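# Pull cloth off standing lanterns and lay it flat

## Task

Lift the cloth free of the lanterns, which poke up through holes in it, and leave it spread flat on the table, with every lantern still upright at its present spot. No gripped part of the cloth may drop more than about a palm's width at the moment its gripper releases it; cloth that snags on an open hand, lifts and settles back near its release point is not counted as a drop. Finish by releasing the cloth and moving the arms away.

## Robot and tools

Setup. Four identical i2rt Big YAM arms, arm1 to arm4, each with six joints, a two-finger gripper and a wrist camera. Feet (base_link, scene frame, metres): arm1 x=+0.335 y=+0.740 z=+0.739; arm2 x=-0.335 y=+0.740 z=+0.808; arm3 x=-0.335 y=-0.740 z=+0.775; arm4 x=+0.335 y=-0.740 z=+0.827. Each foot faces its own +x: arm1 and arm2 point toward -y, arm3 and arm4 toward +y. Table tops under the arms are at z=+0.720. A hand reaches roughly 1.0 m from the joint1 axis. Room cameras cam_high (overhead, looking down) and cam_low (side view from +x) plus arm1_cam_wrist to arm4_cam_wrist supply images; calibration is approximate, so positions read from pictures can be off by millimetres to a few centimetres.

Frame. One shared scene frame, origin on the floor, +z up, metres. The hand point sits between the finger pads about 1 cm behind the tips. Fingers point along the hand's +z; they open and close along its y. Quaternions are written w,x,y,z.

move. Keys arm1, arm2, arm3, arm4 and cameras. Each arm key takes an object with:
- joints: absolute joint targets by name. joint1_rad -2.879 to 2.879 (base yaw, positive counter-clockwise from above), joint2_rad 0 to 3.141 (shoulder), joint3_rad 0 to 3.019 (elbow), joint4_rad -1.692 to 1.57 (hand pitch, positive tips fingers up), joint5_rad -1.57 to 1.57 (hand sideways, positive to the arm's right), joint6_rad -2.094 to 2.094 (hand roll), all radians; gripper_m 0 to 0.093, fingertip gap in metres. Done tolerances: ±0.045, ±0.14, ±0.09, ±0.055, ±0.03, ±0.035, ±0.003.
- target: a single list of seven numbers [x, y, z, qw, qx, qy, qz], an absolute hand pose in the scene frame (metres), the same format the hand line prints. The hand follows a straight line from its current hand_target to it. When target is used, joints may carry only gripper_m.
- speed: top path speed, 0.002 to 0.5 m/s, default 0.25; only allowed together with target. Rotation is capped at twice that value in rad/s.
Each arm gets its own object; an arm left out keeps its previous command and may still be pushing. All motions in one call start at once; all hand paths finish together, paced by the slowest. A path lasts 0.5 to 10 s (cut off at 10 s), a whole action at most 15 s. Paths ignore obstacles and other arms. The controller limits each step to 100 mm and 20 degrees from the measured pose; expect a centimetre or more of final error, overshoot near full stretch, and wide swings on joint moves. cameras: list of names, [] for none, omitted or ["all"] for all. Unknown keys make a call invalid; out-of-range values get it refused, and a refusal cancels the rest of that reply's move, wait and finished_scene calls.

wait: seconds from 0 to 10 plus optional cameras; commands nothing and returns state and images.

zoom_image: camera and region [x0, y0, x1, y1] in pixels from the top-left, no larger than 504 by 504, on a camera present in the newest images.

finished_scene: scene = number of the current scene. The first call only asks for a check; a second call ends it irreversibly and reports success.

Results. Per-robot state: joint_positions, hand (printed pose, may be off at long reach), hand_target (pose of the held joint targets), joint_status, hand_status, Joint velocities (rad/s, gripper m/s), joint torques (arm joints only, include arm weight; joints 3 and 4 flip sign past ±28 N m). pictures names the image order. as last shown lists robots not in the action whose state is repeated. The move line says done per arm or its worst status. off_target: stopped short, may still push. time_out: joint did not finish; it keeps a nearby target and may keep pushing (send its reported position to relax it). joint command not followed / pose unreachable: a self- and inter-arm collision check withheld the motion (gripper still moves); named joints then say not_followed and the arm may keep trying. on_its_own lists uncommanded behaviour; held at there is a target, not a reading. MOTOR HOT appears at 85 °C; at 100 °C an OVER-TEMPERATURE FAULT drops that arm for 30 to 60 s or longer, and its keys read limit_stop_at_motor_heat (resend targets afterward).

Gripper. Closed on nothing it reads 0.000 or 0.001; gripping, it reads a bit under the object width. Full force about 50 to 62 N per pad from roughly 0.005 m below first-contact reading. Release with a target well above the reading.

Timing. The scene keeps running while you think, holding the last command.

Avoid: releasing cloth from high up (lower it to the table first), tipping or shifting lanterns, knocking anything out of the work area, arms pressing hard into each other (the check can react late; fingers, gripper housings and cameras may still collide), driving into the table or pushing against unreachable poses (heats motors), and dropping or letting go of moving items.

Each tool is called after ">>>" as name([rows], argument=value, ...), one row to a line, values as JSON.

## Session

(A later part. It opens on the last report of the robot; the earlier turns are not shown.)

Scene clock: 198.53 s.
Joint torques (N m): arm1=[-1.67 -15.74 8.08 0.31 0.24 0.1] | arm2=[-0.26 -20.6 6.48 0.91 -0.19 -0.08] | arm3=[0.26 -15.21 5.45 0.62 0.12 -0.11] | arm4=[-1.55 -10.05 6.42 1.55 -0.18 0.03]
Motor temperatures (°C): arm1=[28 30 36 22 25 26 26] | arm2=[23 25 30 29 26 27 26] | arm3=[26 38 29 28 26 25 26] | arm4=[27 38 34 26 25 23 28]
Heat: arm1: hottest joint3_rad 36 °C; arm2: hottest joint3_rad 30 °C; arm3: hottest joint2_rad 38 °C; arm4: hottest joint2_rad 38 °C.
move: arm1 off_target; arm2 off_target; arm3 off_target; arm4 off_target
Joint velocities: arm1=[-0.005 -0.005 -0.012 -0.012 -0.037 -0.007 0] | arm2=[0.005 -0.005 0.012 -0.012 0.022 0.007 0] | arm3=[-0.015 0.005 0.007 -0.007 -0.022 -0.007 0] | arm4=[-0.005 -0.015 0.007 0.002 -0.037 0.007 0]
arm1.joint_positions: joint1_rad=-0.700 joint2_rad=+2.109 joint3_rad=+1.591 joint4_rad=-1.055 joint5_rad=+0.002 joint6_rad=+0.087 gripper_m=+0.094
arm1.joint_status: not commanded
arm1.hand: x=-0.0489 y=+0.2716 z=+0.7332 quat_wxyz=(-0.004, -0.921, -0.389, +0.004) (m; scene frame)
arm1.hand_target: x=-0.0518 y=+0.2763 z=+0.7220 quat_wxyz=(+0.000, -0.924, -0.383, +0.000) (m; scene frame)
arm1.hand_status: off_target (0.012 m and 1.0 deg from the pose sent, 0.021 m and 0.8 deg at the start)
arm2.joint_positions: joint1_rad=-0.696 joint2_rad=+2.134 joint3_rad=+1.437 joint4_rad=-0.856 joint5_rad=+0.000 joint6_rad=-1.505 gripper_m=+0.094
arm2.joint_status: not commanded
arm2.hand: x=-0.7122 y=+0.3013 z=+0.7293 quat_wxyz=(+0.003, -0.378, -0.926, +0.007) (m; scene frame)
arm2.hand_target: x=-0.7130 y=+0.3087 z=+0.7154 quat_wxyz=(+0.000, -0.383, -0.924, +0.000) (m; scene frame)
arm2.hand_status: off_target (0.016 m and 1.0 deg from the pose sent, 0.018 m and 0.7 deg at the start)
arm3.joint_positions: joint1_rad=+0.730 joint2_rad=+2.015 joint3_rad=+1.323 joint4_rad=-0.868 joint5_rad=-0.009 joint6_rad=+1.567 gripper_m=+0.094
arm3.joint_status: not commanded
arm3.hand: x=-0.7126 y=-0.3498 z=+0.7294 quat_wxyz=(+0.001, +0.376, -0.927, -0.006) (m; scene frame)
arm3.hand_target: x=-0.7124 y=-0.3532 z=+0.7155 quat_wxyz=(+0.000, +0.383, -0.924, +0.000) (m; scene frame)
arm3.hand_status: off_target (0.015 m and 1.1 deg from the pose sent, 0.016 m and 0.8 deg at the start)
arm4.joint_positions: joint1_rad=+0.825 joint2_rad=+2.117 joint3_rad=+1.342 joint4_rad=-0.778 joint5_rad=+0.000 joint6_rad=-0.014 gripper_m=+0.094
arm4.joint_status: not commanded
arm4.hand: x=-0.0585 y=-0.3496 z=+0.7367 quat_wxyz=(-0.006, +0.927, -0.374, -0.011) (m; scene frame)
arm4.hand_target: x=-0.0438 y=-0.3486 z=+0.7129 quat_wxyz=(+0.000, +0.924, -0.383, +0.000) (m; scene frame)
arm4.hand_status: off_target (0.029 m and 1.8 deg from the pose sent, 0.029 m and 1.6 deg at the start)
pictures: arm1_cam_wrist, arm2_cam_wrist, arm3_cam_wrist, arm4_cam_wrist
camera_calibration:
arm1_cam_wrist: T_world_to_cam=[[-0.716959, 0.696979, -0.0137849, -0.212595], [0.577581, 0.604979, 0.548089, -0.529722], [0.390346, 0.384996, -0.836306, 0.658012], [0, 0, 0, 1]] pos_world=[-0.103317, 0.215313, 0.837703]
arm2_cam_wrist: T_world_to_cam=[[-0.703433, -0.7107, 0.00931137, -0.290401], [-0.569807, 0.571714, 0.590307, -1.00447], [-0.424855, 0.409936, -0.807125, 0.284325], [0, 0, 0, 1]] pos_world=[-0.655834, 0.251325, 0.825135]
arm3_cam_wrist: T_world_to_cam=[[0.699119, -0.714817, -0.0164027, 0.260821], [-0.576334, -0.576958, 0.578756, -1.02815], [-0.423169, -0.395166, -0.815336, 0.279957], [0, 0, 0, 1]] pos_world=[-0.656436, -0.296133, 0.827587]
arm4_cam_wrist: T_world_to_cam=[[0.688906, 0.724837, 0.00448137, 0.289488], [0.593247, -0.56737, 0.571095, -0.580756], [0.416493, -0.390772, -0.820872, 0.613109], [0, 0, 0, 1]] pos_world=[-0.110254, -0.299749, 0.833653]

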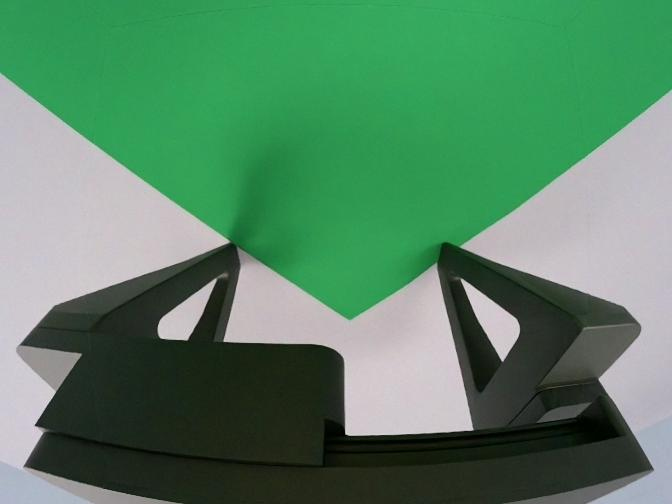

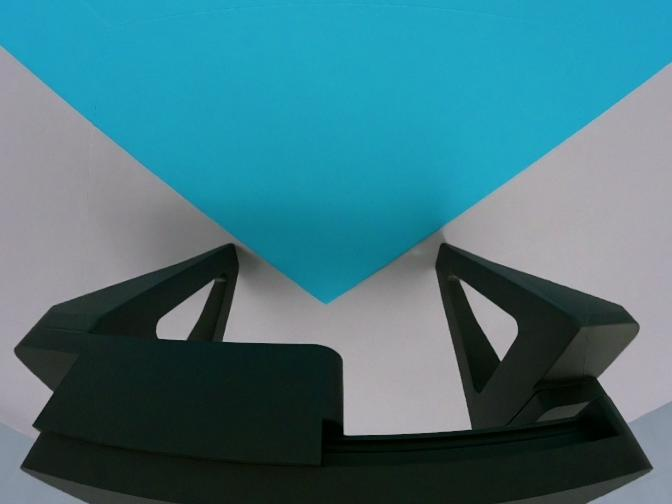

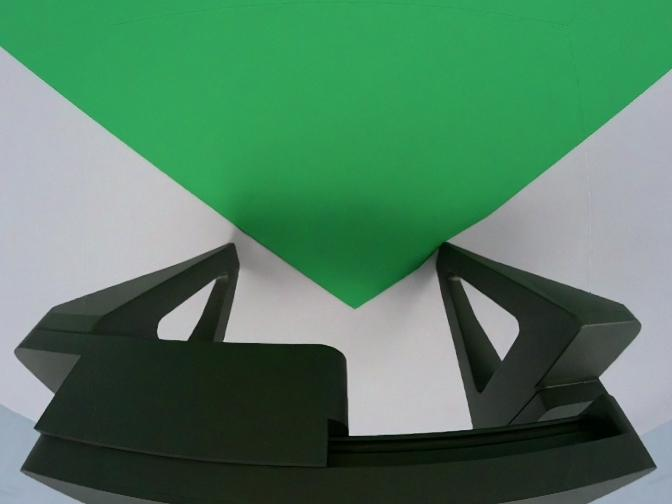

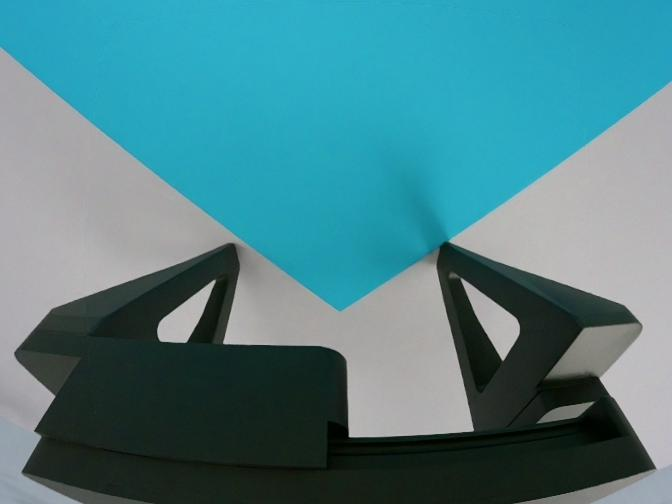

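>>> move(arm1={"joints": {"gripper_m": 0.04}}, arm2={"joints": {"gripper_m": 0.04}}, arm3={"joints": {"gripper_m": 0.04}}, arm4={"joints": {"gripper_m": 0.04}}, cameras=["arm1_cam_wrist", "arm2_cam_wrist", "arm3_cam_wrist", "arm4_cam_wrist"])

Scene clock: 201.60 s.
Joint torques (N m): arm1=[-1.49 -16.03 8.08 0.53 0.08 0.11] | arm2=[-0.44 -20.6 6.48 0.88 -0.18 -0.08] | arm3=[0.26 -15.09 5.39 0.51 0.13 -0.11] | arm4=[-0.91 -10.11 6.48 0.87 -0.18 0.03]
Motor temperatures (°C): arm1=[28 31 36 22 25 26 26] | arm2=[23 25 30 29 26 27 26] | arm3=[26 37 29 28 26 25 26] | arm4=[27 38 33 26 25 23 28]
Heat: arm1: hottest joint3_rad 36 °C; arm2: hottest joint3_rad 30 °C; arm3: hottest joint2_rad 37 °C; arm4: hottest joint2_rad 38 °C.
move: arm1 done; arm2 done; arm3 done; arm4 done
Joint velocities: arm1=[-0.015 -0.005 0.007 0.002 -0.037 0.007 0] | arm2=[-0.005 -0.005 0.007 -0.022 -0.037 0.022 -0.001] | arm3=[-0.005 -0.015 0.002 -0.017 0.037 0.037 -0.002] | arm4=[-0.005 0.015 -0.002 0.017 0.037 0.037 0]
arm1.joint_positions: joint1_rad=-0.705 joint2_rad=+2.109 joint3_rad=+1.591 joint4_rad=-1.055 joint5_rad=+0.006 joint6_rad=+0.087 gripper_m=+0.040
arm1.joint_status: all done
arm1.hand: x=-0.0517 y=+0.2739 z=+0.7332 quat_wxyz=(-0.002, -0.922, -0.386, +0.005) (m; scene frame)
arm1.hand_target: x=-0.0518 y=+0.2763 z=+0.7220 quat_wxyz=(+0.000, -0.924, -0.383, +0.000) (m; scene frame)
arm1.hand_status: not commanded
arm2.joint_positions: joint1_rad=-0.696 joint2_rad=+2.134 joint3_rad=+1.437 joint4_rad=-0.856 joint5_rad=+0.000 joint6_rad=-1.505 gripper_m=+0.040
arm2.joint_status: all done
arm2.hand: x=-0.7123 y=+0.3013 z=+0.7293 quat_wxyz=(+0.003, -0.378, -0.926, +0.007) (m; scene frame)
arm2.hand_target: x=-0.7129 y=+0.3087 z=+0.7155 quat_wxyz=(+0.000, -0.383, -0.924, +0.000) (m; scene frame)
arm2.hand_status: not commanded
arm3.joint_positions: joint1_rad=+0.730 joint2_rad=+2.015 joint3_rad=+1.323 joint4_rad=-0.864 joint5_rad=-0.009 joint6_rad=+1.567 gripper_m=+0.040
arm3.joint_status: all done
arm3.hand: x=-0.7133 y=-0.3492 z=+0.7292 quat_wxyz=(+0.002, +0.376, -0.926, -0.008) (m; scene frame)
arm3.hand_target: x=-0.7124 y=-0.3531 z=+0.7155 quat_wxyz=(+0.000, +0.383, -0.924, +0.000) (m; scene frame)
arm3.hand_status: not commanded
arm4.joint_positions: joint1_rad=+0.818 joint2_rad=+2.117 joint3_rad=+1.342 joint4_rad=-0.761 joint5_rad=+0.000 joint6_rad=-0.014 gripper_m=+0.040
arm4.joint_status: all done
arm4.hand: x=-0.0585 y=-0.3436 z=+0.7369 quat_wxyz=(-0.010, +0.926, -0.377, -0.019) (m; scene frame)
arm4.hand_target: x=-0.0438 y=-0.3486 z=+0.7129 quat_wxyz=(+0.000, +0.924, -0.383, +0.000) (m; scene frame)
arm4.hand_status: not commanded
pictures: arm1_cam_wrist, arm2_cam_wrist, arm3_cam_wrist, arm4_cam_wrist
camera_calibration:
arm1_cam_wrist: T_world_to_cam=[[-0.713499, 0.700579, -0.0104296, -0.219443], [0.582011, 0.6009, 0.547889, -0.528002], [0.390107, 0.384848, -0.836486, 0.658362], [0, 0, 0, 1]] pos_world=[-0.1061, 0.217644, 0.837708]
arm2_cam_wrist: T_world_to_cam=[[-0.70343, -0.710698, 0.00969186, -0.290771], [-0.56966, 0.571885, 0.590283, -1.00439], [-0.425056, 0.409702, -0.807138, 0.284266], [0, 0, 0, 1]] pos_world=[-0.655871, 0.251282, 0.825136]
arm3_cam_wrist: T_world_to_cam=[[0.699102, -0.714747, -0.0198375, 0.264206], [-0.57477, -0.578259, 0.579013, -1.02761], [-0.425319, -0.393387, -0.815077, 0.278658], [0, 0, 0, 1]] pos_world=[-0.656828, -0.295764, 0.827369]
arm4_cam_wrist: T_world_to_cam=[[0.694434, 0.719541, 0.00476984, 0.283439], [0.595794, -0.578697, 0.556902, -0.570739], [0.403474, -0.383889, -0.830565, 0.624311], [0, 0, 0, 1]] pos_world=[-0.108679, -0.294565, 0.835024]

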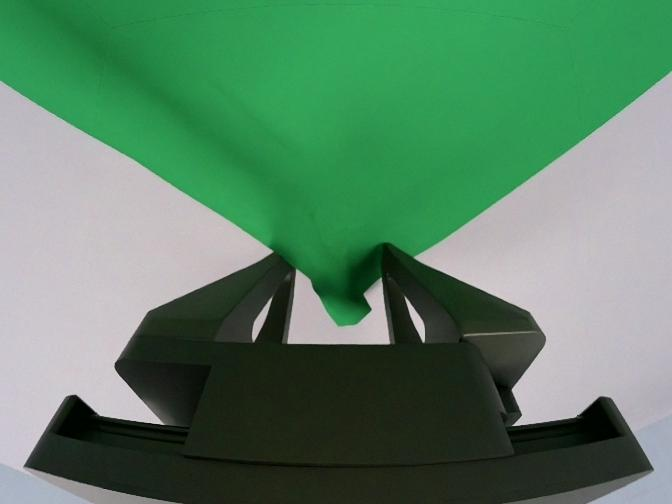

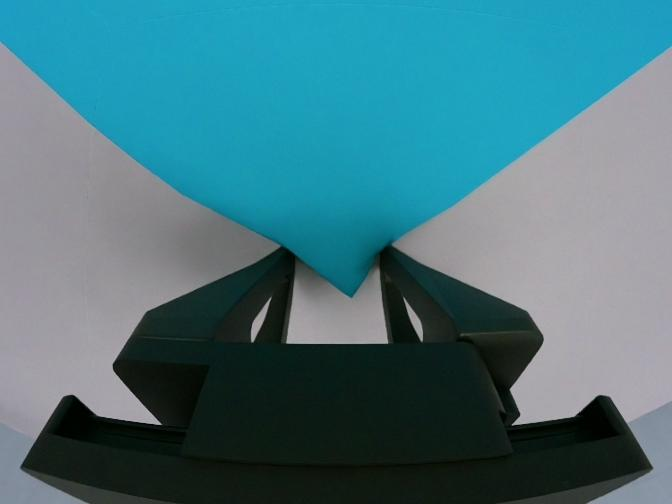

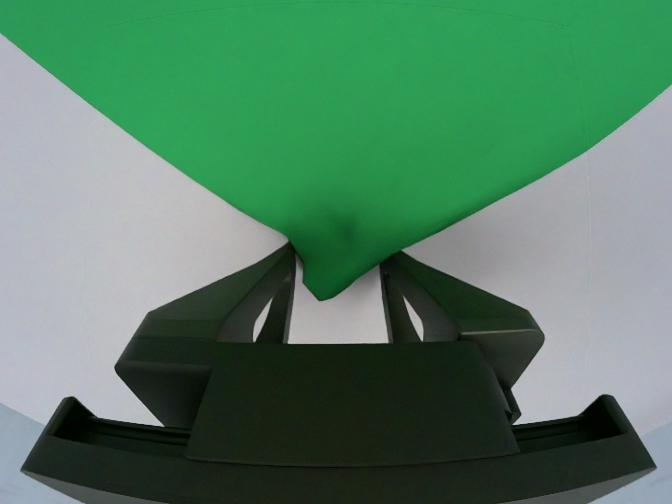

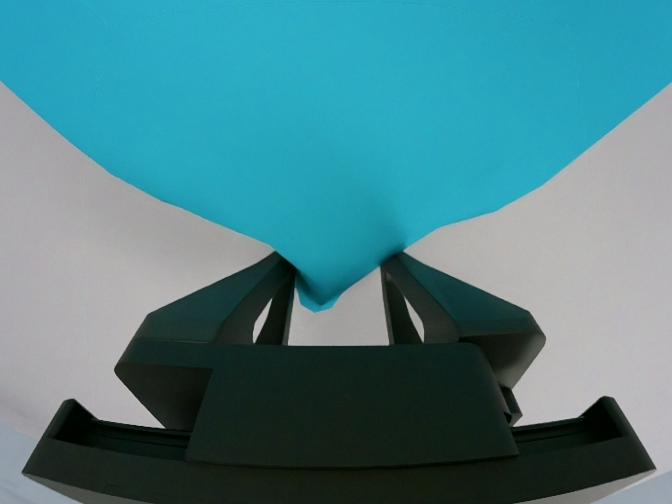

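>>> move(arm1={"joints": {"gripper_m": 0.0}}, arm2={"joints": {"gripper_m": 0.0}}, arm3={"joints": {"gripper_m": 0.0}}, arm4={"joints": {"gripper_m": 0.0}}, cameras=["arm1_cam_wrist", "arm2_cam_wrist", "arm3_cam_wrist", "arm4_cam_wrist"])

Scene clock: 204.97 s.
Joint torques (N m): arm1=[-1.38 -15.68 8.03 0.5 0.14 0.1] | arm2=[-0.26 -20.66 6.46 0.85 -0.19 -0.07] | arm3=[0.15 -15.03 5.41 0.51 0.13 -0.11] | arm4=[-0.85 -10.11 6.48 0.81 -0.18 0.03]
Motor temperatures (°C): arm1=[28 31 36 22 25 26 26] | arm2=[23 25 30 29 26 27 26] | arm3=[26 37 29 28 26 25 27] | arm4=[27 38 33 26 25 23 28]
Heat: arm1: hottest joint3_rad 36 °C; arm2: hottest joint3_rad 30 °C; arm3: hottest joint2_rad 37 °C; arm4: hottest joint2_rad 38 °C.
move: arm1 done; arm2 done; arm3 done; arm4 done
Joint velocities: arm1=[-0.005 0.005 -0.002 0.002 0.007 -0.007 0.001] | arm2=[-0.015 -0.005 0.017 0.002 -0.051 -0.066 -0.001] | arm3=[0.005 -0.015 0.012 -0.002 -0.007 0.051 0] | arm4=[-0.015 -0.034 0.012 -0.007 0.037 -0.022 0]
arm1.joint_positions: joint1_rad=-0.705 joint2_rad=+2.109 joint3_rad=+1.591 joint4_rad=-1.054 joint5_rad=+0.005 joint6_rad=+0.087 gripper_m=+0.002
arm1.joint_status: all done
arm1.hand: x=-0.0516 y=+0.2736 z=+0.7334 quat_wxyz=(-0.003, -0.922, -0.386, +0.005) (m; scene frame)
arm1.hand_target: x=-0.0518 y=+0.2762 z=+0.7221 quat_wxyz=(+0.000, -0.924, -0.383, +0.000) (m; scene frame)
arm1.hand_status: not commanded
arm2.joint_positions: joint1_rad=-0.696 joint2_rad=+2.134 joint3_rad=+1.437 joint4_rad=-0.855 joint5_rad=+0.000 joint6_rad=-1.505 gripper_m=+0.001
arm2.joint_status: all done
arm2.hand: x=-0.7124 y=+0.3012 z=+0.7293 quat_wxyz=(+0.003, -0.378, -0.926, +0.007) (m; scene frame)
arm2.hand_target: x=-0.7129 y=+0.3087 z=+0.7155 quat_wxyz=(+0.000, -0.383, -0.924, +0.000) (m; scene frame)
arm2.hand_status: not commanded
arm3.joint_positions: joint1_rad=+0.730 joint2_rad=+2.015 joint3_rad=+1.323 joint4_rad=-0.864 joint5_rad=-0.009 joint6_rad=+1.567 gripper_m=+0.002
arm3.joint_status: all done
arm3.hand: x=-0.7133 y=-0.3492 z=+0.7292 quat_wxyz=(+0.002, +0.376, -0.926, -0.008) (m; scene frame)
arm3.hand_target: x=-0.7124 y=-0.3531 z=+0.7155 quat_wxyz=(+0.000, +0.383, -0.924, +0.000) (m; scene frame)
arm3.hand_status: not commanded
arm4.joint_positions: joint1_rad=+0.818 joint2_rad=+2.117 joint3_rad=+1.342 joint4_rad=-0.759 joint5_rad=+0.000 joint6_rad=-0.014 gripper_m=+0.003
arm4.joint_status: all done
arm4.hand: x=-0.0587 y=-0.3434 z=+0.7369 quat_wxyz=(-0.010, +0.926, -0.377, -0.019) (m; scene frame)
arm4.hand_target: x=-0.0438 y=-0.3486 z=+0.7129 quat_wxyz=(+0.000, +0.924, -0.383, +0.000) (m; scene frame)
arm4.hand_status: not commanded
pictures: arm1_cam_wrist, arm2_cam_wrist, arm3_cam_wrist, arm4_cam_wrist
camera_calibration:
arm1_cam_wrist: T_world_to_cam=[[-0.713769, 0.700297, -0.0108702, -0.218747], [0.581889, 0.601577, 0.547276, -0.527765], [0.389795, 0.384303, -0.836882, 0.659037], [0, 0, 0, 1]] pos_world=[-0.105924, 0.217409, 0.837991]
arm2_cam_wrist: T_world_to_cam=[[-0.703428, -0.710696, 0.0100724, -0.291141], [-0.569514, 0.572055, 0.590259, -1.00432], [-0.425257, 0.409468, -0.807151, 0.284207], [0, 0, 0, 1]] pos_world=[-0.655908, 0.251239, 0.825138]
arm3_cam_wrist: T_world_to_cam=[[0.699102, -0.714747, -0.0198375, 0.264206], [-0.57477, -0.578259, 0.579013, -1.02761], [-0.425319, -0.393387, -0.815077, 0.278658], [0, 0, 0, 1]] pos_world=[-0.656828, -0.295764, 0.827369]
arm4_cam_wrist: T_world_to_cam=[[0.694436, 0.719539, 0.0048005, 0.283408], [0.596396, -0.579296, 0.555634, -0.569673], [0.402581, -0.382989, -0.831413, 0.625415], [0, 0, 0, 1]] pos_world=[-0.108838, -0.294406, 0.835147]

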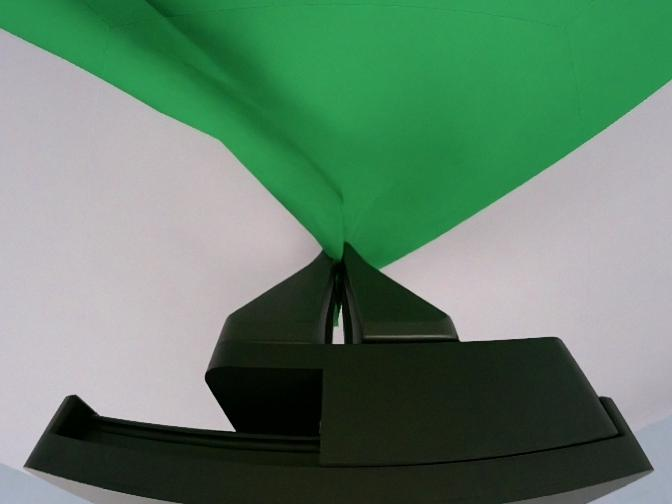

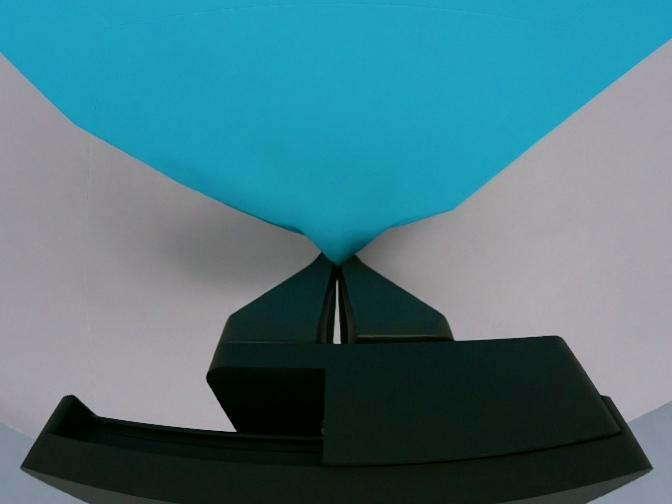

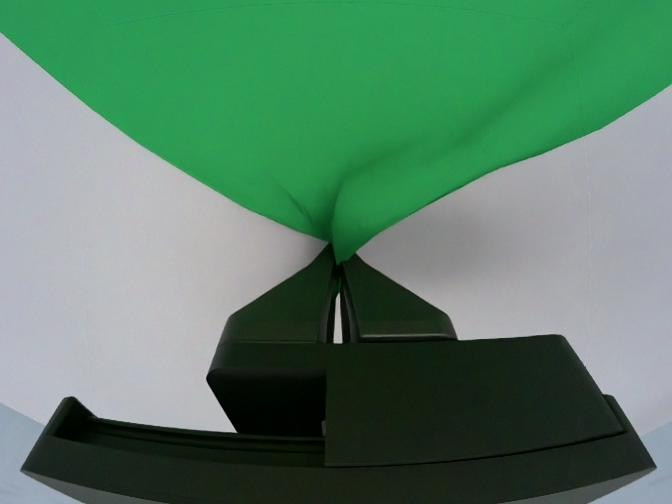

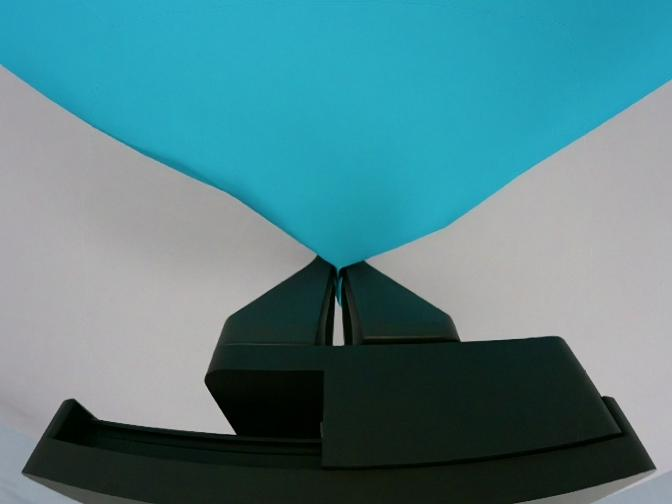

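>>> move(arm1={"target": [-0.0518, 0.2762, 0.79, 0, 0.92388, 0.38268, 0], "speed": 0.1}, arm2={"target": [-0.7129, 0.3087, 0.78, 0, 0.38268, 0.92388, 0], "speed": 0.1}, arm3={"target": [-0.7124, -0.3531, 0.78, 0, -0.38268, 0.92388, 0], "speed": 0.1}, arm4={"target": [-0.0518, -0.3486, 0.785, 0, -0.92388, 0.38268, 0], "speed": 0.1})

Scene clock: 212.00 s.
Joint torques (N m): arm1=[-1.44 -17.73 12.11 -0.64 0.11 0.08] | arm2=[-0.44 -22.65 8.84 -0.35 -0.11 -0.07] | arm3=[0.32 -18.61 8.28 -0.65 0.12 -0.12] | arm4=[0.03 -11.93 10.15 -0.18 -0.17 0.11]
Motor temperatures (°C): arm1=[28 31 36 22 25 26 26] | arm2=[23 25 29 29 26 27 26] | arm3=[26 37 29 27 26 25 27] | arm4=[27 38 33 26 25 23 28]
Heat: arm1: hottest joint3_rad 36 °C; arm2: hottest joint3_rad 29 °C; arm3: hottest joint2_rad 37 °C; arm4: hottest joint2_rad 38 °C.
move: arm1 off_target; arm2 off_target; arm3 off_target; arm4 done
Joint velocities: arm1=[-0.015 -0.005 -0.002 -0.002 -0.037 0.007 0] | arm2=[-0.005 -0.015 0.012 0.002 0.081 -0.051 -0.001] | arm3=[0.005 -0.005 0.012 -0.007 0.007 -0.066 -0.001] | arm4=[0.024 0.005 0.007 -0.007 -0.081 -0.007 0]
arm1.joint_positions: joint1_rad=-0.705 joint2_rad=+2.062 joint3_rad=+1.608 joint4_rad=-1.169 joint5_rad=+0.005 joint6_rad=+0.087 gripper_m=+0.002
arm1.joint_status: not commanded
arm1.hand: x=-0.0418 y=+0.2857 z=+0.7665 quat_wxyz=(+0.009, -0.922, -0.387, -0.017) (m; scene frame)
arm1.hand_target: x=-0.0517 y=+0.2764 z=+0.7902 quat_wxyz=(+0.000, -0.924, -0.383, +0.000) (m; scene frame)
arm1.hand_status: off_target (0.027 m and 2.3 deg from the pose sent, 0.057 m and 0.8 deg at the start)
arm2.joint_positions: joint1_rad=-0.696 joint2_rad=+2.062 joint3_rad=+1.437 joint4_rad=-0.956 joint5_rad=-0.002 joint6_rad=-1.505 gripper_m=+0.001
arm2.joint_status: not commanded
arm2.hand: x=-0.7048 y=+0.3094 z=+0.7688 quat_wxyz=(-0.002, -0.378, -0.926, -0.006) (m; scene frame)
arm2.hand_target: x=-0.7130 y=+0.3085 z=+0.7799 quat_wxyz=(+0.000, -0.383, -0.924, +0.000) (m; scene frame)
arm2.hand_status: off_target (0.014 m and 1.0 deg from the pose sent, 0.051 m and 1.1 deg at the start)
arm3.joint_positions: joint1_rad=+0.729 joint2_rad=+1.961 joint3_rad=+1.323 joint4_rad=-0.975 joint5_rad=-0.008 joint6_rad=+1.567 gripper_m=+0.002
arm3.joint_status: not commanded
arm3.hand: x=-0.7001 y=-0.3623 z=+0.7570 quat_wxyz=(-0.009, +0.375, -0.927, +0.019) (m; scene frame)
arm3.hand_target: x=-0.7123 y=-0.3530 z=+0.7796 quat_wxyz=(+0.000, +0.382, -0.924, +0.000) (m; scene frame)
arm3.hand_status: off_target (0.028 m and 2.5 deg from the pose sent, 0.051 m and 1.2 deg at the start)
arm4.joint_positions: joint1_rad=+0.817 joint2_rad=+2.032 joint3_rad=+1.342 joint4_rad=-0.892 joint5_rad=+0.000 joint6_rad=-0.014 gripper_m=+0.003
arm4.joint_status: not commanded
arm4.hand: x=-0.0476 y=-0.3542 z=+0.7816 quat_wxyz=(-0.001, +0.926, -0.378, +0.002) (m; scene frame)
arm4.hand_target: x=-0.0514 y=-0.3488 z=+0.7852 quat_wxyz=(+0.000, +0.924, -0.383, +0.000) (m; scene frame)
arm4.hand_status: done (0.008 m and 0.7 deg from the pose sent, 0.049 m and 2.6 deg at the start)
pictures: arm1_cam_wrist, arm2_cam_wrist, arm3_cam_wrist, arm4_cam_wrist, cam_high, cam_low
camera_calibration:
arm1_cam_wrist: T_world_to_cam=[[-0.713652, 0.700471, -0.00644351, -0.22331], [0.563113, 0.579132, 0.5895, -0.585548], [0.416659, 0.417069, -0.807743, 0.647713], [0, 0, 0, 1]] pos_world=[-0.0995111, 0.225391, 0.866927]
arm2_cam_wrist: T_world_to_cam=[[-0.703367, -0.710574, -0.0189807, -0.257996], [-0.581491, 0.559825, 0.590308, -1.03273], [-0.408831, 0.42624, -0.806955, 0.322185], [0, 0, 0, 1]] pos_world=[-0.650269, 0.257495, 0.86472]
arm3_cam_wrist: T_world_to_cam=[[0.697468, -0.715621, 0.0377424, 0.201102], [-0.599237, -0.553532, 0.578375, -1.05134], [-0.393006, -0.426015, -0.814897, 0.31243], [0, 0, 0, 1]] pos_world=[-0.647477, -0.304937, 0.855076]
arm4_cam_wrist: T_world_to_cam=[[0.694945, 0.719052, 0.00385041, 0.283825], [0.576859, -0.560699, 0.594012, -0.631799], [0.429285, -0.410585, -0.804447, 0.624358], [0, 0, 0, 1]] pos_world=[-0.100811, -0.301982, 0.876466]

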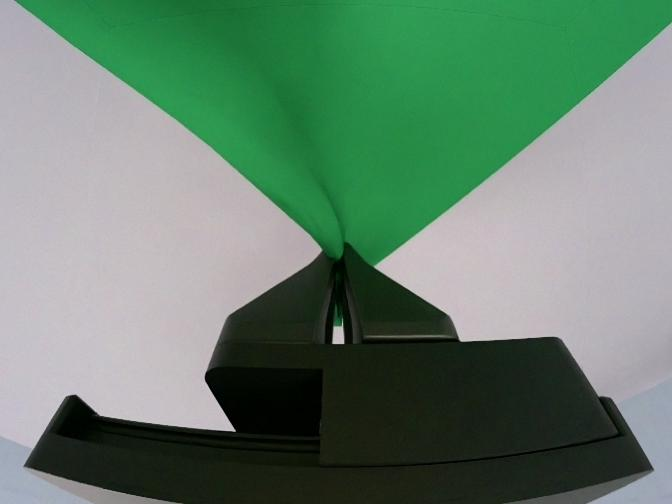

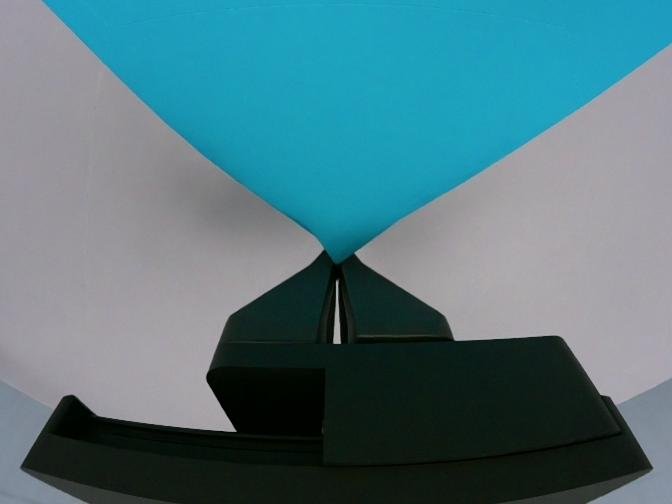

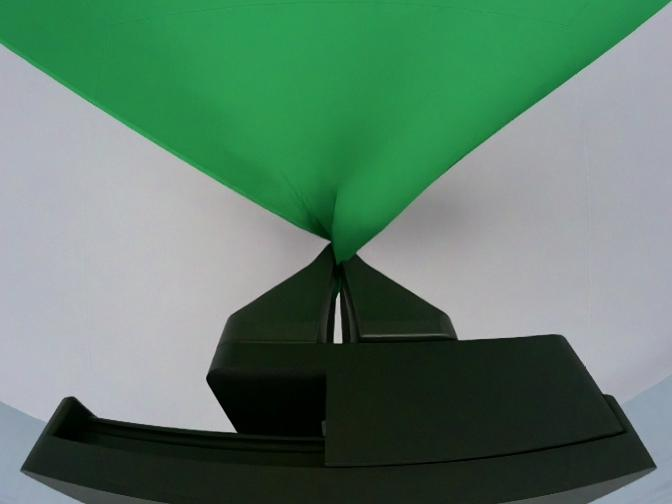

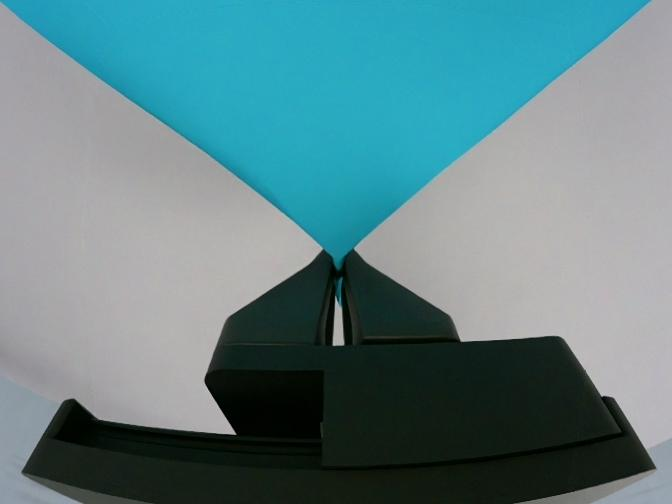

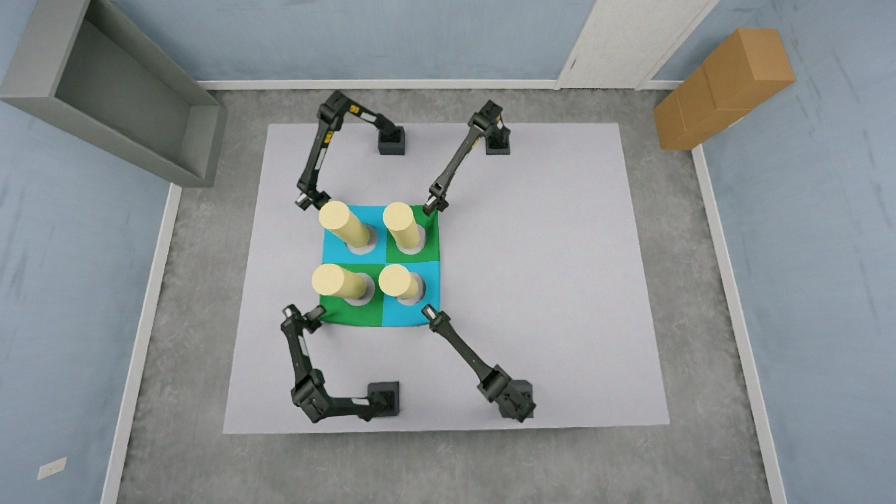

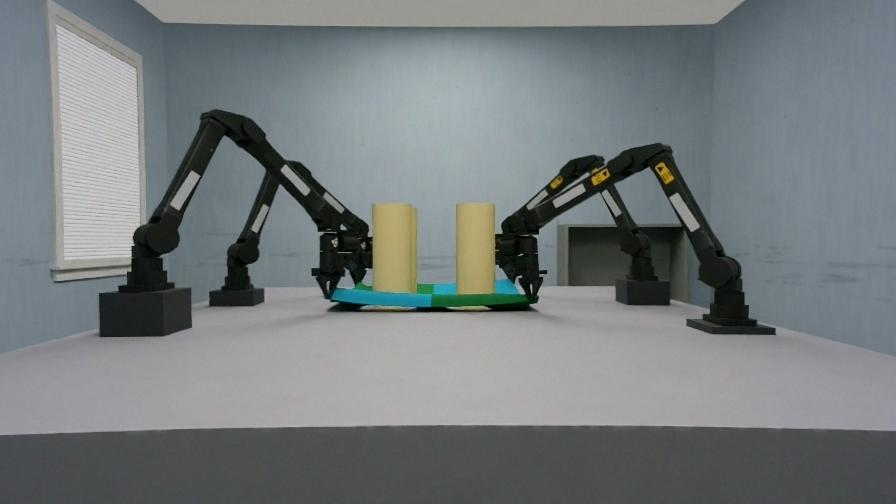

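>>> move(arm1={"target": [-0.047, 0.281, 1.02, 0.39045, 0.83732, 0.34683, -0.16173], "speed": 0.15}, arm2={"target": [-0.718, 0.3135, 1.00, 0.16173, 0.34683, 0.83732, -0.39045], "speed": 0.15}, arm3={"target": [-0.717, -0.358, 1.01, 0.16173, -0.34683, 0.83732, 0.39045], "speed": 0.15}, arm4={"target": [-0.047, -0.353, 1.00, 0.39045, -0.83732, 0.34683, 0.16173], "speed": 0.15})

Scene clock: 257.10 s.
Joint torques (N m): arm1=[-2.08 -13.45 9.96 1.51 -0.4 0.13] | arm2=[-1.38 -17.73 8.24 1.95 -0.44 0.04] | arm3=[1.2 -14.15 7.27 1.51 0.44 -0.2] | arm4=[1.73 -8.47 9.35 1.54 0.49 -0.05]
Motor temperatures (°C): arm1=[28 35 38 22 25 25 27] | arm2=[23 29 30 29 25 26 26] | arm3=[26 36 32 27 25 24 28] | arm4=[27 39 33 26 24 23 29]
Heat: arm1: hottest joint3_rad 38 °C; arm2: hottest joint3_rad 30 °C; arm3: hottest joint2_rad 36 °C; arm4: hottest joint2_rad 39 °C.
move: arm1 done; arm2 off_target; arm3 off_target; arm4 done
Joint velocities: arm1=[0.005 -0.005 0.017 -0.007 -0.051 -0.022 0] | arm2=[-0.015 -0.005 -0.007 -0.017 0.022 0.022 -0.001] | arm3=[-0.024 -0.015 0.002 -0.002 -0.051 0.007 0] | arm4=[0.005 -0.005 -0.007 -0.007 0.007 0.037 0]
arm1.joint_positions: joint1_rad=-0.861 joint2_rad=+1.583 joint3_rad=+1.404 joint4_rad=-0.765 joint5_rad=-0.601 joint6_rad=+0.111 gripper_m=+0.002
arm1.joint_status: not commanded
arm1.hand: x=-0.0460 y=+0.2754 z=+1.0132 quat_wxyz=(-0.382, -0.836, -0.362, +0.159) (m; scene frame)
arm1.hand_target: x=-0.0483 y=+0.2813 z=+1.0235 quat_wxyz=(-0.387, -0.835, -0.353, +0.168) (m; scene frame)
arm1.hand_status: done (0.009 m and 2.0 deg from the pose sent, 0.254 m and 51.8 deg at the start)
arm2.joint_positions: joint1_rad=-0.882 joint2_rad=+1.580 joint3_rad=+1.188 joint4_rad=-0.570 joint5_rad=-0.658 joint6_rad=-1.489 gripper_m=+0.001
arm2.joint_status: not commanded
arm2.hand: x=-0.7117 y=+0.3033 z=+0.9962 quat_wxyz=(-0.171, -0.339, -0.843, +0.381) (m; scene frame)
arm2.hand_target: x=-0.7191 y=+0.3122 z=+1.0004 quat_wxyz=(-0.164, -0.347, -0.837, +0.390) (m; scene frame)
arm2.hand_status: off_target (0.013 m and 1.9 deg from the pose sent, 0.232 m and 50.6 deg at the start)
arm3.joint_positions: joint1_rad=+0.926 joint2_rad=+1.492 joint3_rad=+1.183 joint4_rad=-0.715 joint5_rad=+0.676 joint6_rad=+1.563 gripper_m=+0.002
arm3.joint_status: not commanded
arm3.hand: x=-0.7121 y=-0.3498 z=+0.9953 quat_wxyz=(-0.171, +0.346, -0.843, -0.376) (m; scene frame)
arm3.hand_target: x=-0.7184 y=-0.3557 z=+1.0082 quat_wxyz=(-0.160, +0.350, -0.836, -0.391) (m; scene frame)
arm3.hand_status: off_target (0.018 m and 2.1 deg from the pose sent, 0.254 m and 51.6 deg at the start)
arm4.joint_positions: joint1_rad=+0.998 joint2_rad=+1.538 joint3_rad=+1.094 joint4_rad=-0.539 joint5_rad=+0.678 joint6_rad=+0.001 gripper_m=+0.003
arm4.joint_status: not commanded
arm4.hand: x=-0.0441 y=-0.3458 z=+1.0051 quat_wxyz=(-0.388, +0.831, -0.362, -0.168) (m; scene frame)
arm4.hand_target: x=-0.0466 y=-0.3542 z=+1.0017 quat_wxyz=(-0.389, +0.837, -0.348, -0.165) (m; scene frame)
arm4.hand_status: done (0.009 m and 2.0 deg from the pose sent, 0.218 m and 50.0 deg at the start)
pictures: arm1_cam_wrist, arm2_cam_wrist, arm3_cam_wrist, arm4_cam_wrist, cam_high, cam_low
camera_calibration:
arm1_cam_wrist: T_world_to_cam=[[-0.726371, 0.438748, -0.529042, 0.383508], [0.560706, 0.823437, -0.086949, -0.104714], [0.397484, -0.359794, -0.844129, 1.10297], [0, 0, 0, 1]] pos_world=[-0.101131, 0.314806, 1.12484]
arm2_cam_wrist: T_world_to_cam=[[-0.704751, -0.482201, 0.520393, -0.870467], [-0.592099, 0.803846, -0.0570087, -0.60428], [-0.390826, -0.348301, -0.852022, 0.798095], [0, 0, 0, 1]] pos_world=[-0.65934, 0.343986, 1.09853]
arm3_cam_wrist: T_world_to_cam=[[0.713076, -0.474563, -0.516054, 0.856068], [-0.58496, -0.808467, -0.064824, -0.628305], [-0.38645, 0.348096, -0.854099, 0.821662], [0, 0, 0, 1]] pos_world=[-0.660444, -0.387723, 1.10283]
arm4_cam_wrist: T_world_to_cam=[[0.727055, 0.439661, 0.527341, -0.346835], [0.552521, -0.830617, -0.0692581, -0.189629], [0.407569, 0.341721, -0.846826, 1.10796], [0, 0, 0, 1]] pos_world=[-0.0946294, -0.383635, 1.10802]

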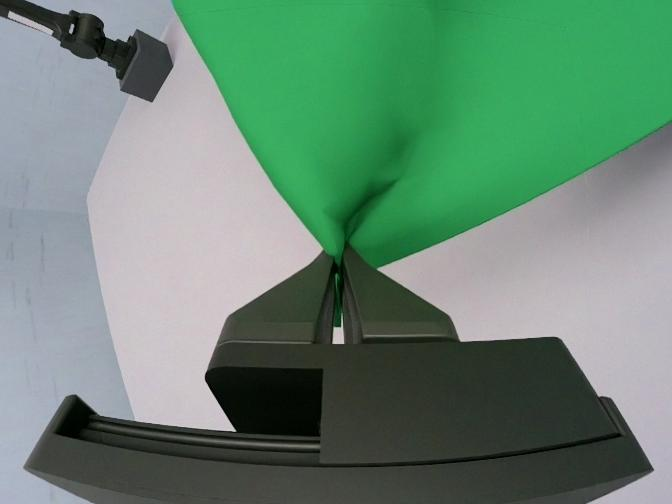

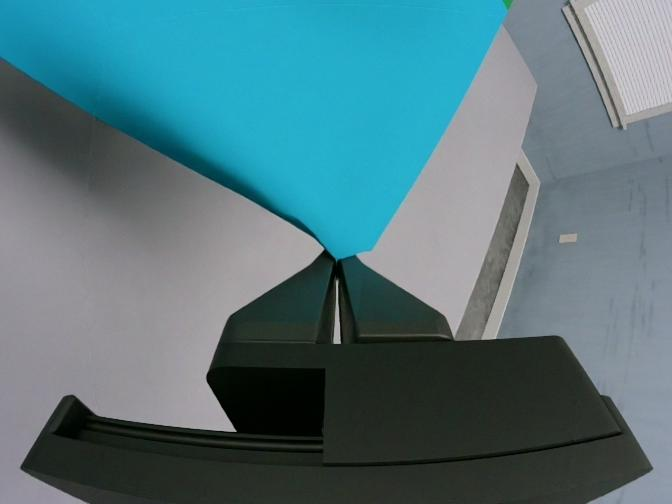

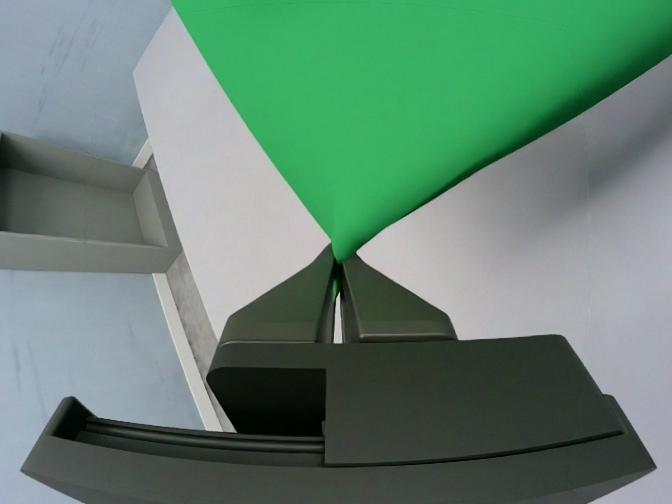

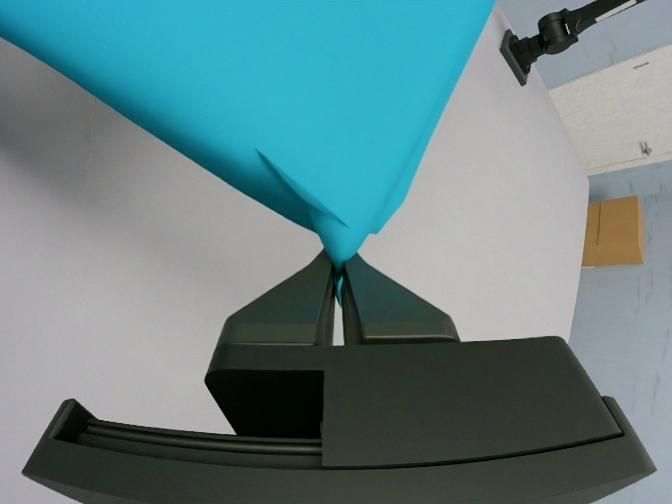

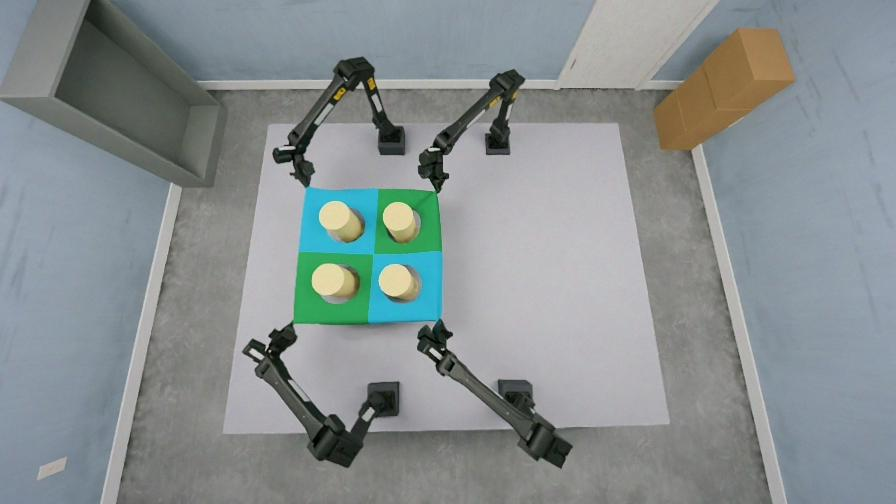

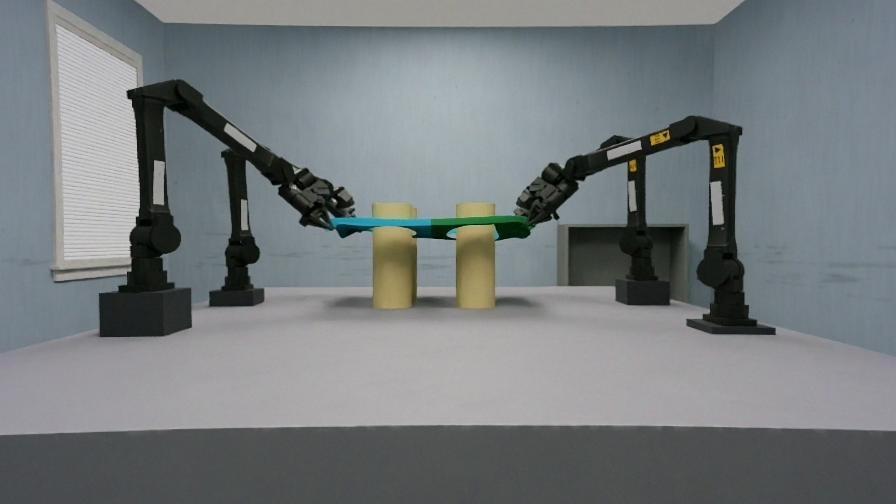

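>>> zoom_image(camera="cam_low", region=[290, 180, 570, 320])

>>> zoom_image(camera="cam_high", region=[280, 170, 460, 340])

Scaled by 1.800.

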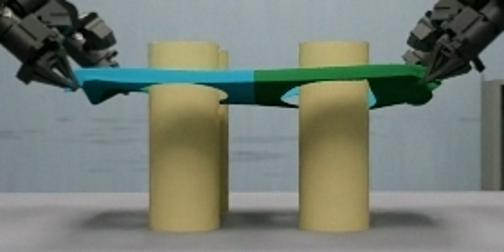

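Scaled by 2.800.

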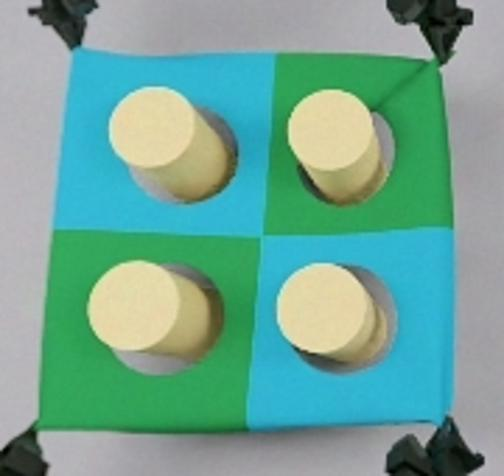

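>>> move(arm1={"target": [-0.047, 0.281, 1.215, 0.39045, 0.83732, 0.34683, -0.16173], "speed": 0.2}, arm2={"target": [-0.718, 0.3135, 1.205, 0.16173, 0.34683, 0.83732, -0.39045], "speed": 0.2}, arm3={"target": [-0.717, -0.358, 1.21, 0.16173, -0.34683, 0.83732, 0.39045], "speed": 0.2}, arm4={"target": [-0.047, -0.353, 1.20, 0.39045, -0.83732, 0.34683, 0.16173], "speed": 0.2}, cameras=["cam_high", "cam_low"])

Scene clock: 271.50 s.
Joint torques (N m): arm1=[-1.79 -12.69 14.65 0.44 -0.38 0.14] | arm2=[-1.38 -15.44 14.79 0.62 -0.35 0] | arm3=[0.97 -10.93 11.17 0.29 0.38 -0.11] | arm4=[1.55 -7.65 14.97 0.73 0.41 -0.01]
Motor temperatures (°C): arm1=[28 34 38 22 25 25 27] | arm2=[23 27 31 29 25 26 26] | arm3=[26 35 32 27 25 24 28] | arm4=[27 38 34 26 24 23 29]
Heat: arm1: hottest joint3_rad 38 °C; arm2: hottest joint3_rad 31 °C; arm3: hottest joint2_rad 35 °C; arm4: hottest joint2_rad 38 °C.
move: arm1 off_target; arm2 off_target; arm3 off_target; arm4 off_target
Joint velocities: arm1=[0.005 -0.015 -0.017 -0.002 -0.051 -0.037 0] | arm2=[0.005 -0.024 -0.002 0.002 -0.037 0.037 -0.001] | arm3=[-0.015 -0.015 -0.007 0.007 0.037 0.007 0] | arm4=[-0.005 -0.005 -0.012 -0.007 -0.007 -0.037 -0.001]
arm1.joint_positions: joint1_rad=-0.861 joint2_rad=+1.622 joint3_rad=+1.922 joint4_rad=-1.265 joint5_rad=-0.608 joint6_rad=+0.131 gripper_m=+0.002
arm1.joint_status: not commanded
arm1.hand: x=-0.0444 y=+0.2772 z=+1.1883 quat_wxyz=(-0.383, -0.842, -0.352, +0.144) (m; scene frame)
arm1.hand_target: x=-0.0472 y=+0.2808 z=+1.2146 quat_wxyz=(-0.391, -0.837, -0.347, +0.162) (m; scene frame)
arm1.hand_status: off_target (0.027 m and 2.3 deg from the pose sent, 0.202 m and 2.0 deg at the start)
arm2.joint_positions: joint1_rad=-0.882 joint2_rad=+1.492 joint3_rad=+1.581 joint4_rad=-1.069 joint5_rad=-0.658 joint6_rad=-1.484 gripper_m=+0.001
arm2.joint_status: not commanded
arm2.hand: x=-0.7046 y=+0.3086 z=+1.1786 quat_wxyz=(-0.176, -0.344, -0.843, +0.373) (m; scene frame)
arm2.hand_target: x=-0.7188 y=+0.3129 z=+1.2045 quat_wxyz=(-0.162, -0.347, -0.837, +0.391) (m; scene frame)
arm2.hand_status: off_target (0.030 m and 2.7 deg from the pose sent, 0.209 m and 1.9 deg at the start)
arm3.joint_positions: joint1_rad=+0.926 joint2_rad=+1.451 joint3_rad=+1.656 joint4_rad=-1.220 joint5_rad=+0.682 joint6_rad=+1.560 gripper_m=+0.002
arm3.joint_status: not commanded
arm3.hand: x=-0.7094 y=-0.3534 z=+1.1912 quat_wxyz=(-0.172, +0.344, -0.842, -0.379) (m; scene frame)
arm3.hand_target: x=-0.7194 y=-0.3564 z=+1.2096 quat_wxyz=(-0.162, +0.347, -0.837, -0.391) (m; scene frame)
arm3.hand_status: off_target (0.021 m and 1.8 deg from the pose sent, 0.215 m and 2.1 deg at the start)
arm4.joint_positions: joint1_rad=+0.998 joint2_rad=+1.436 joint3_rad=+1.470 joint4_rad=-1.049 joint5_rad=+0.682 joint6_rad=-0.009 gripper_m=+0.003
arm4.joint_status: not commanded
arm4.hand: x=-0.0368 y=-0.3512 z=+1.1830 quat_wxyz=(-0.388, +0.837, -0.355, -0.152) (m; scene frame)
arm4.hand_target: x=-0.0449 y=-0.3544 z=+1.2002 quat_wxyz=(-0.390, +0.837, -0.347, -0.162) (m; scene frame)
arm4.hand_status: off_target (0.020 m and 1.5 deg from the pose sent, 0.195 m and 2.0 deg at the start)
pictures: cam_high, cam_low

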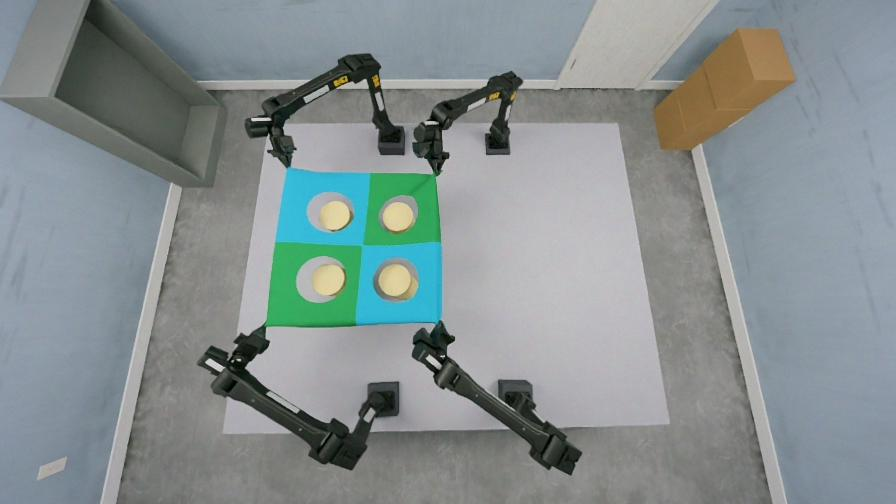

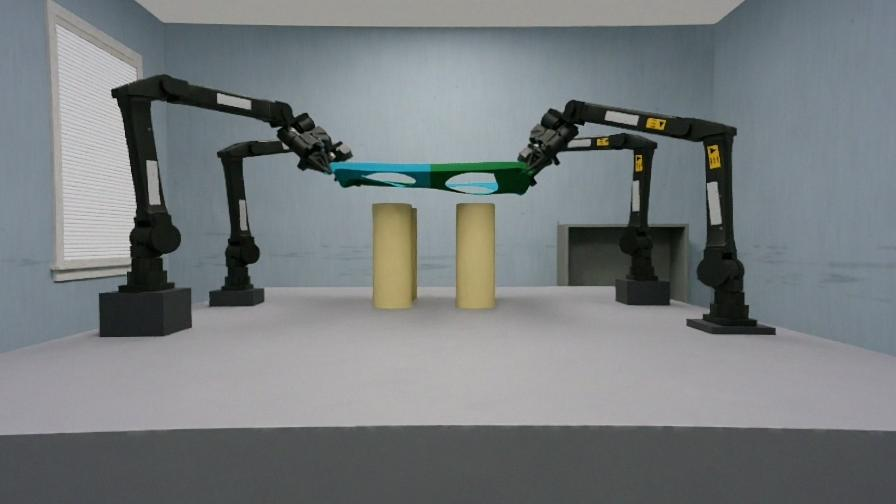

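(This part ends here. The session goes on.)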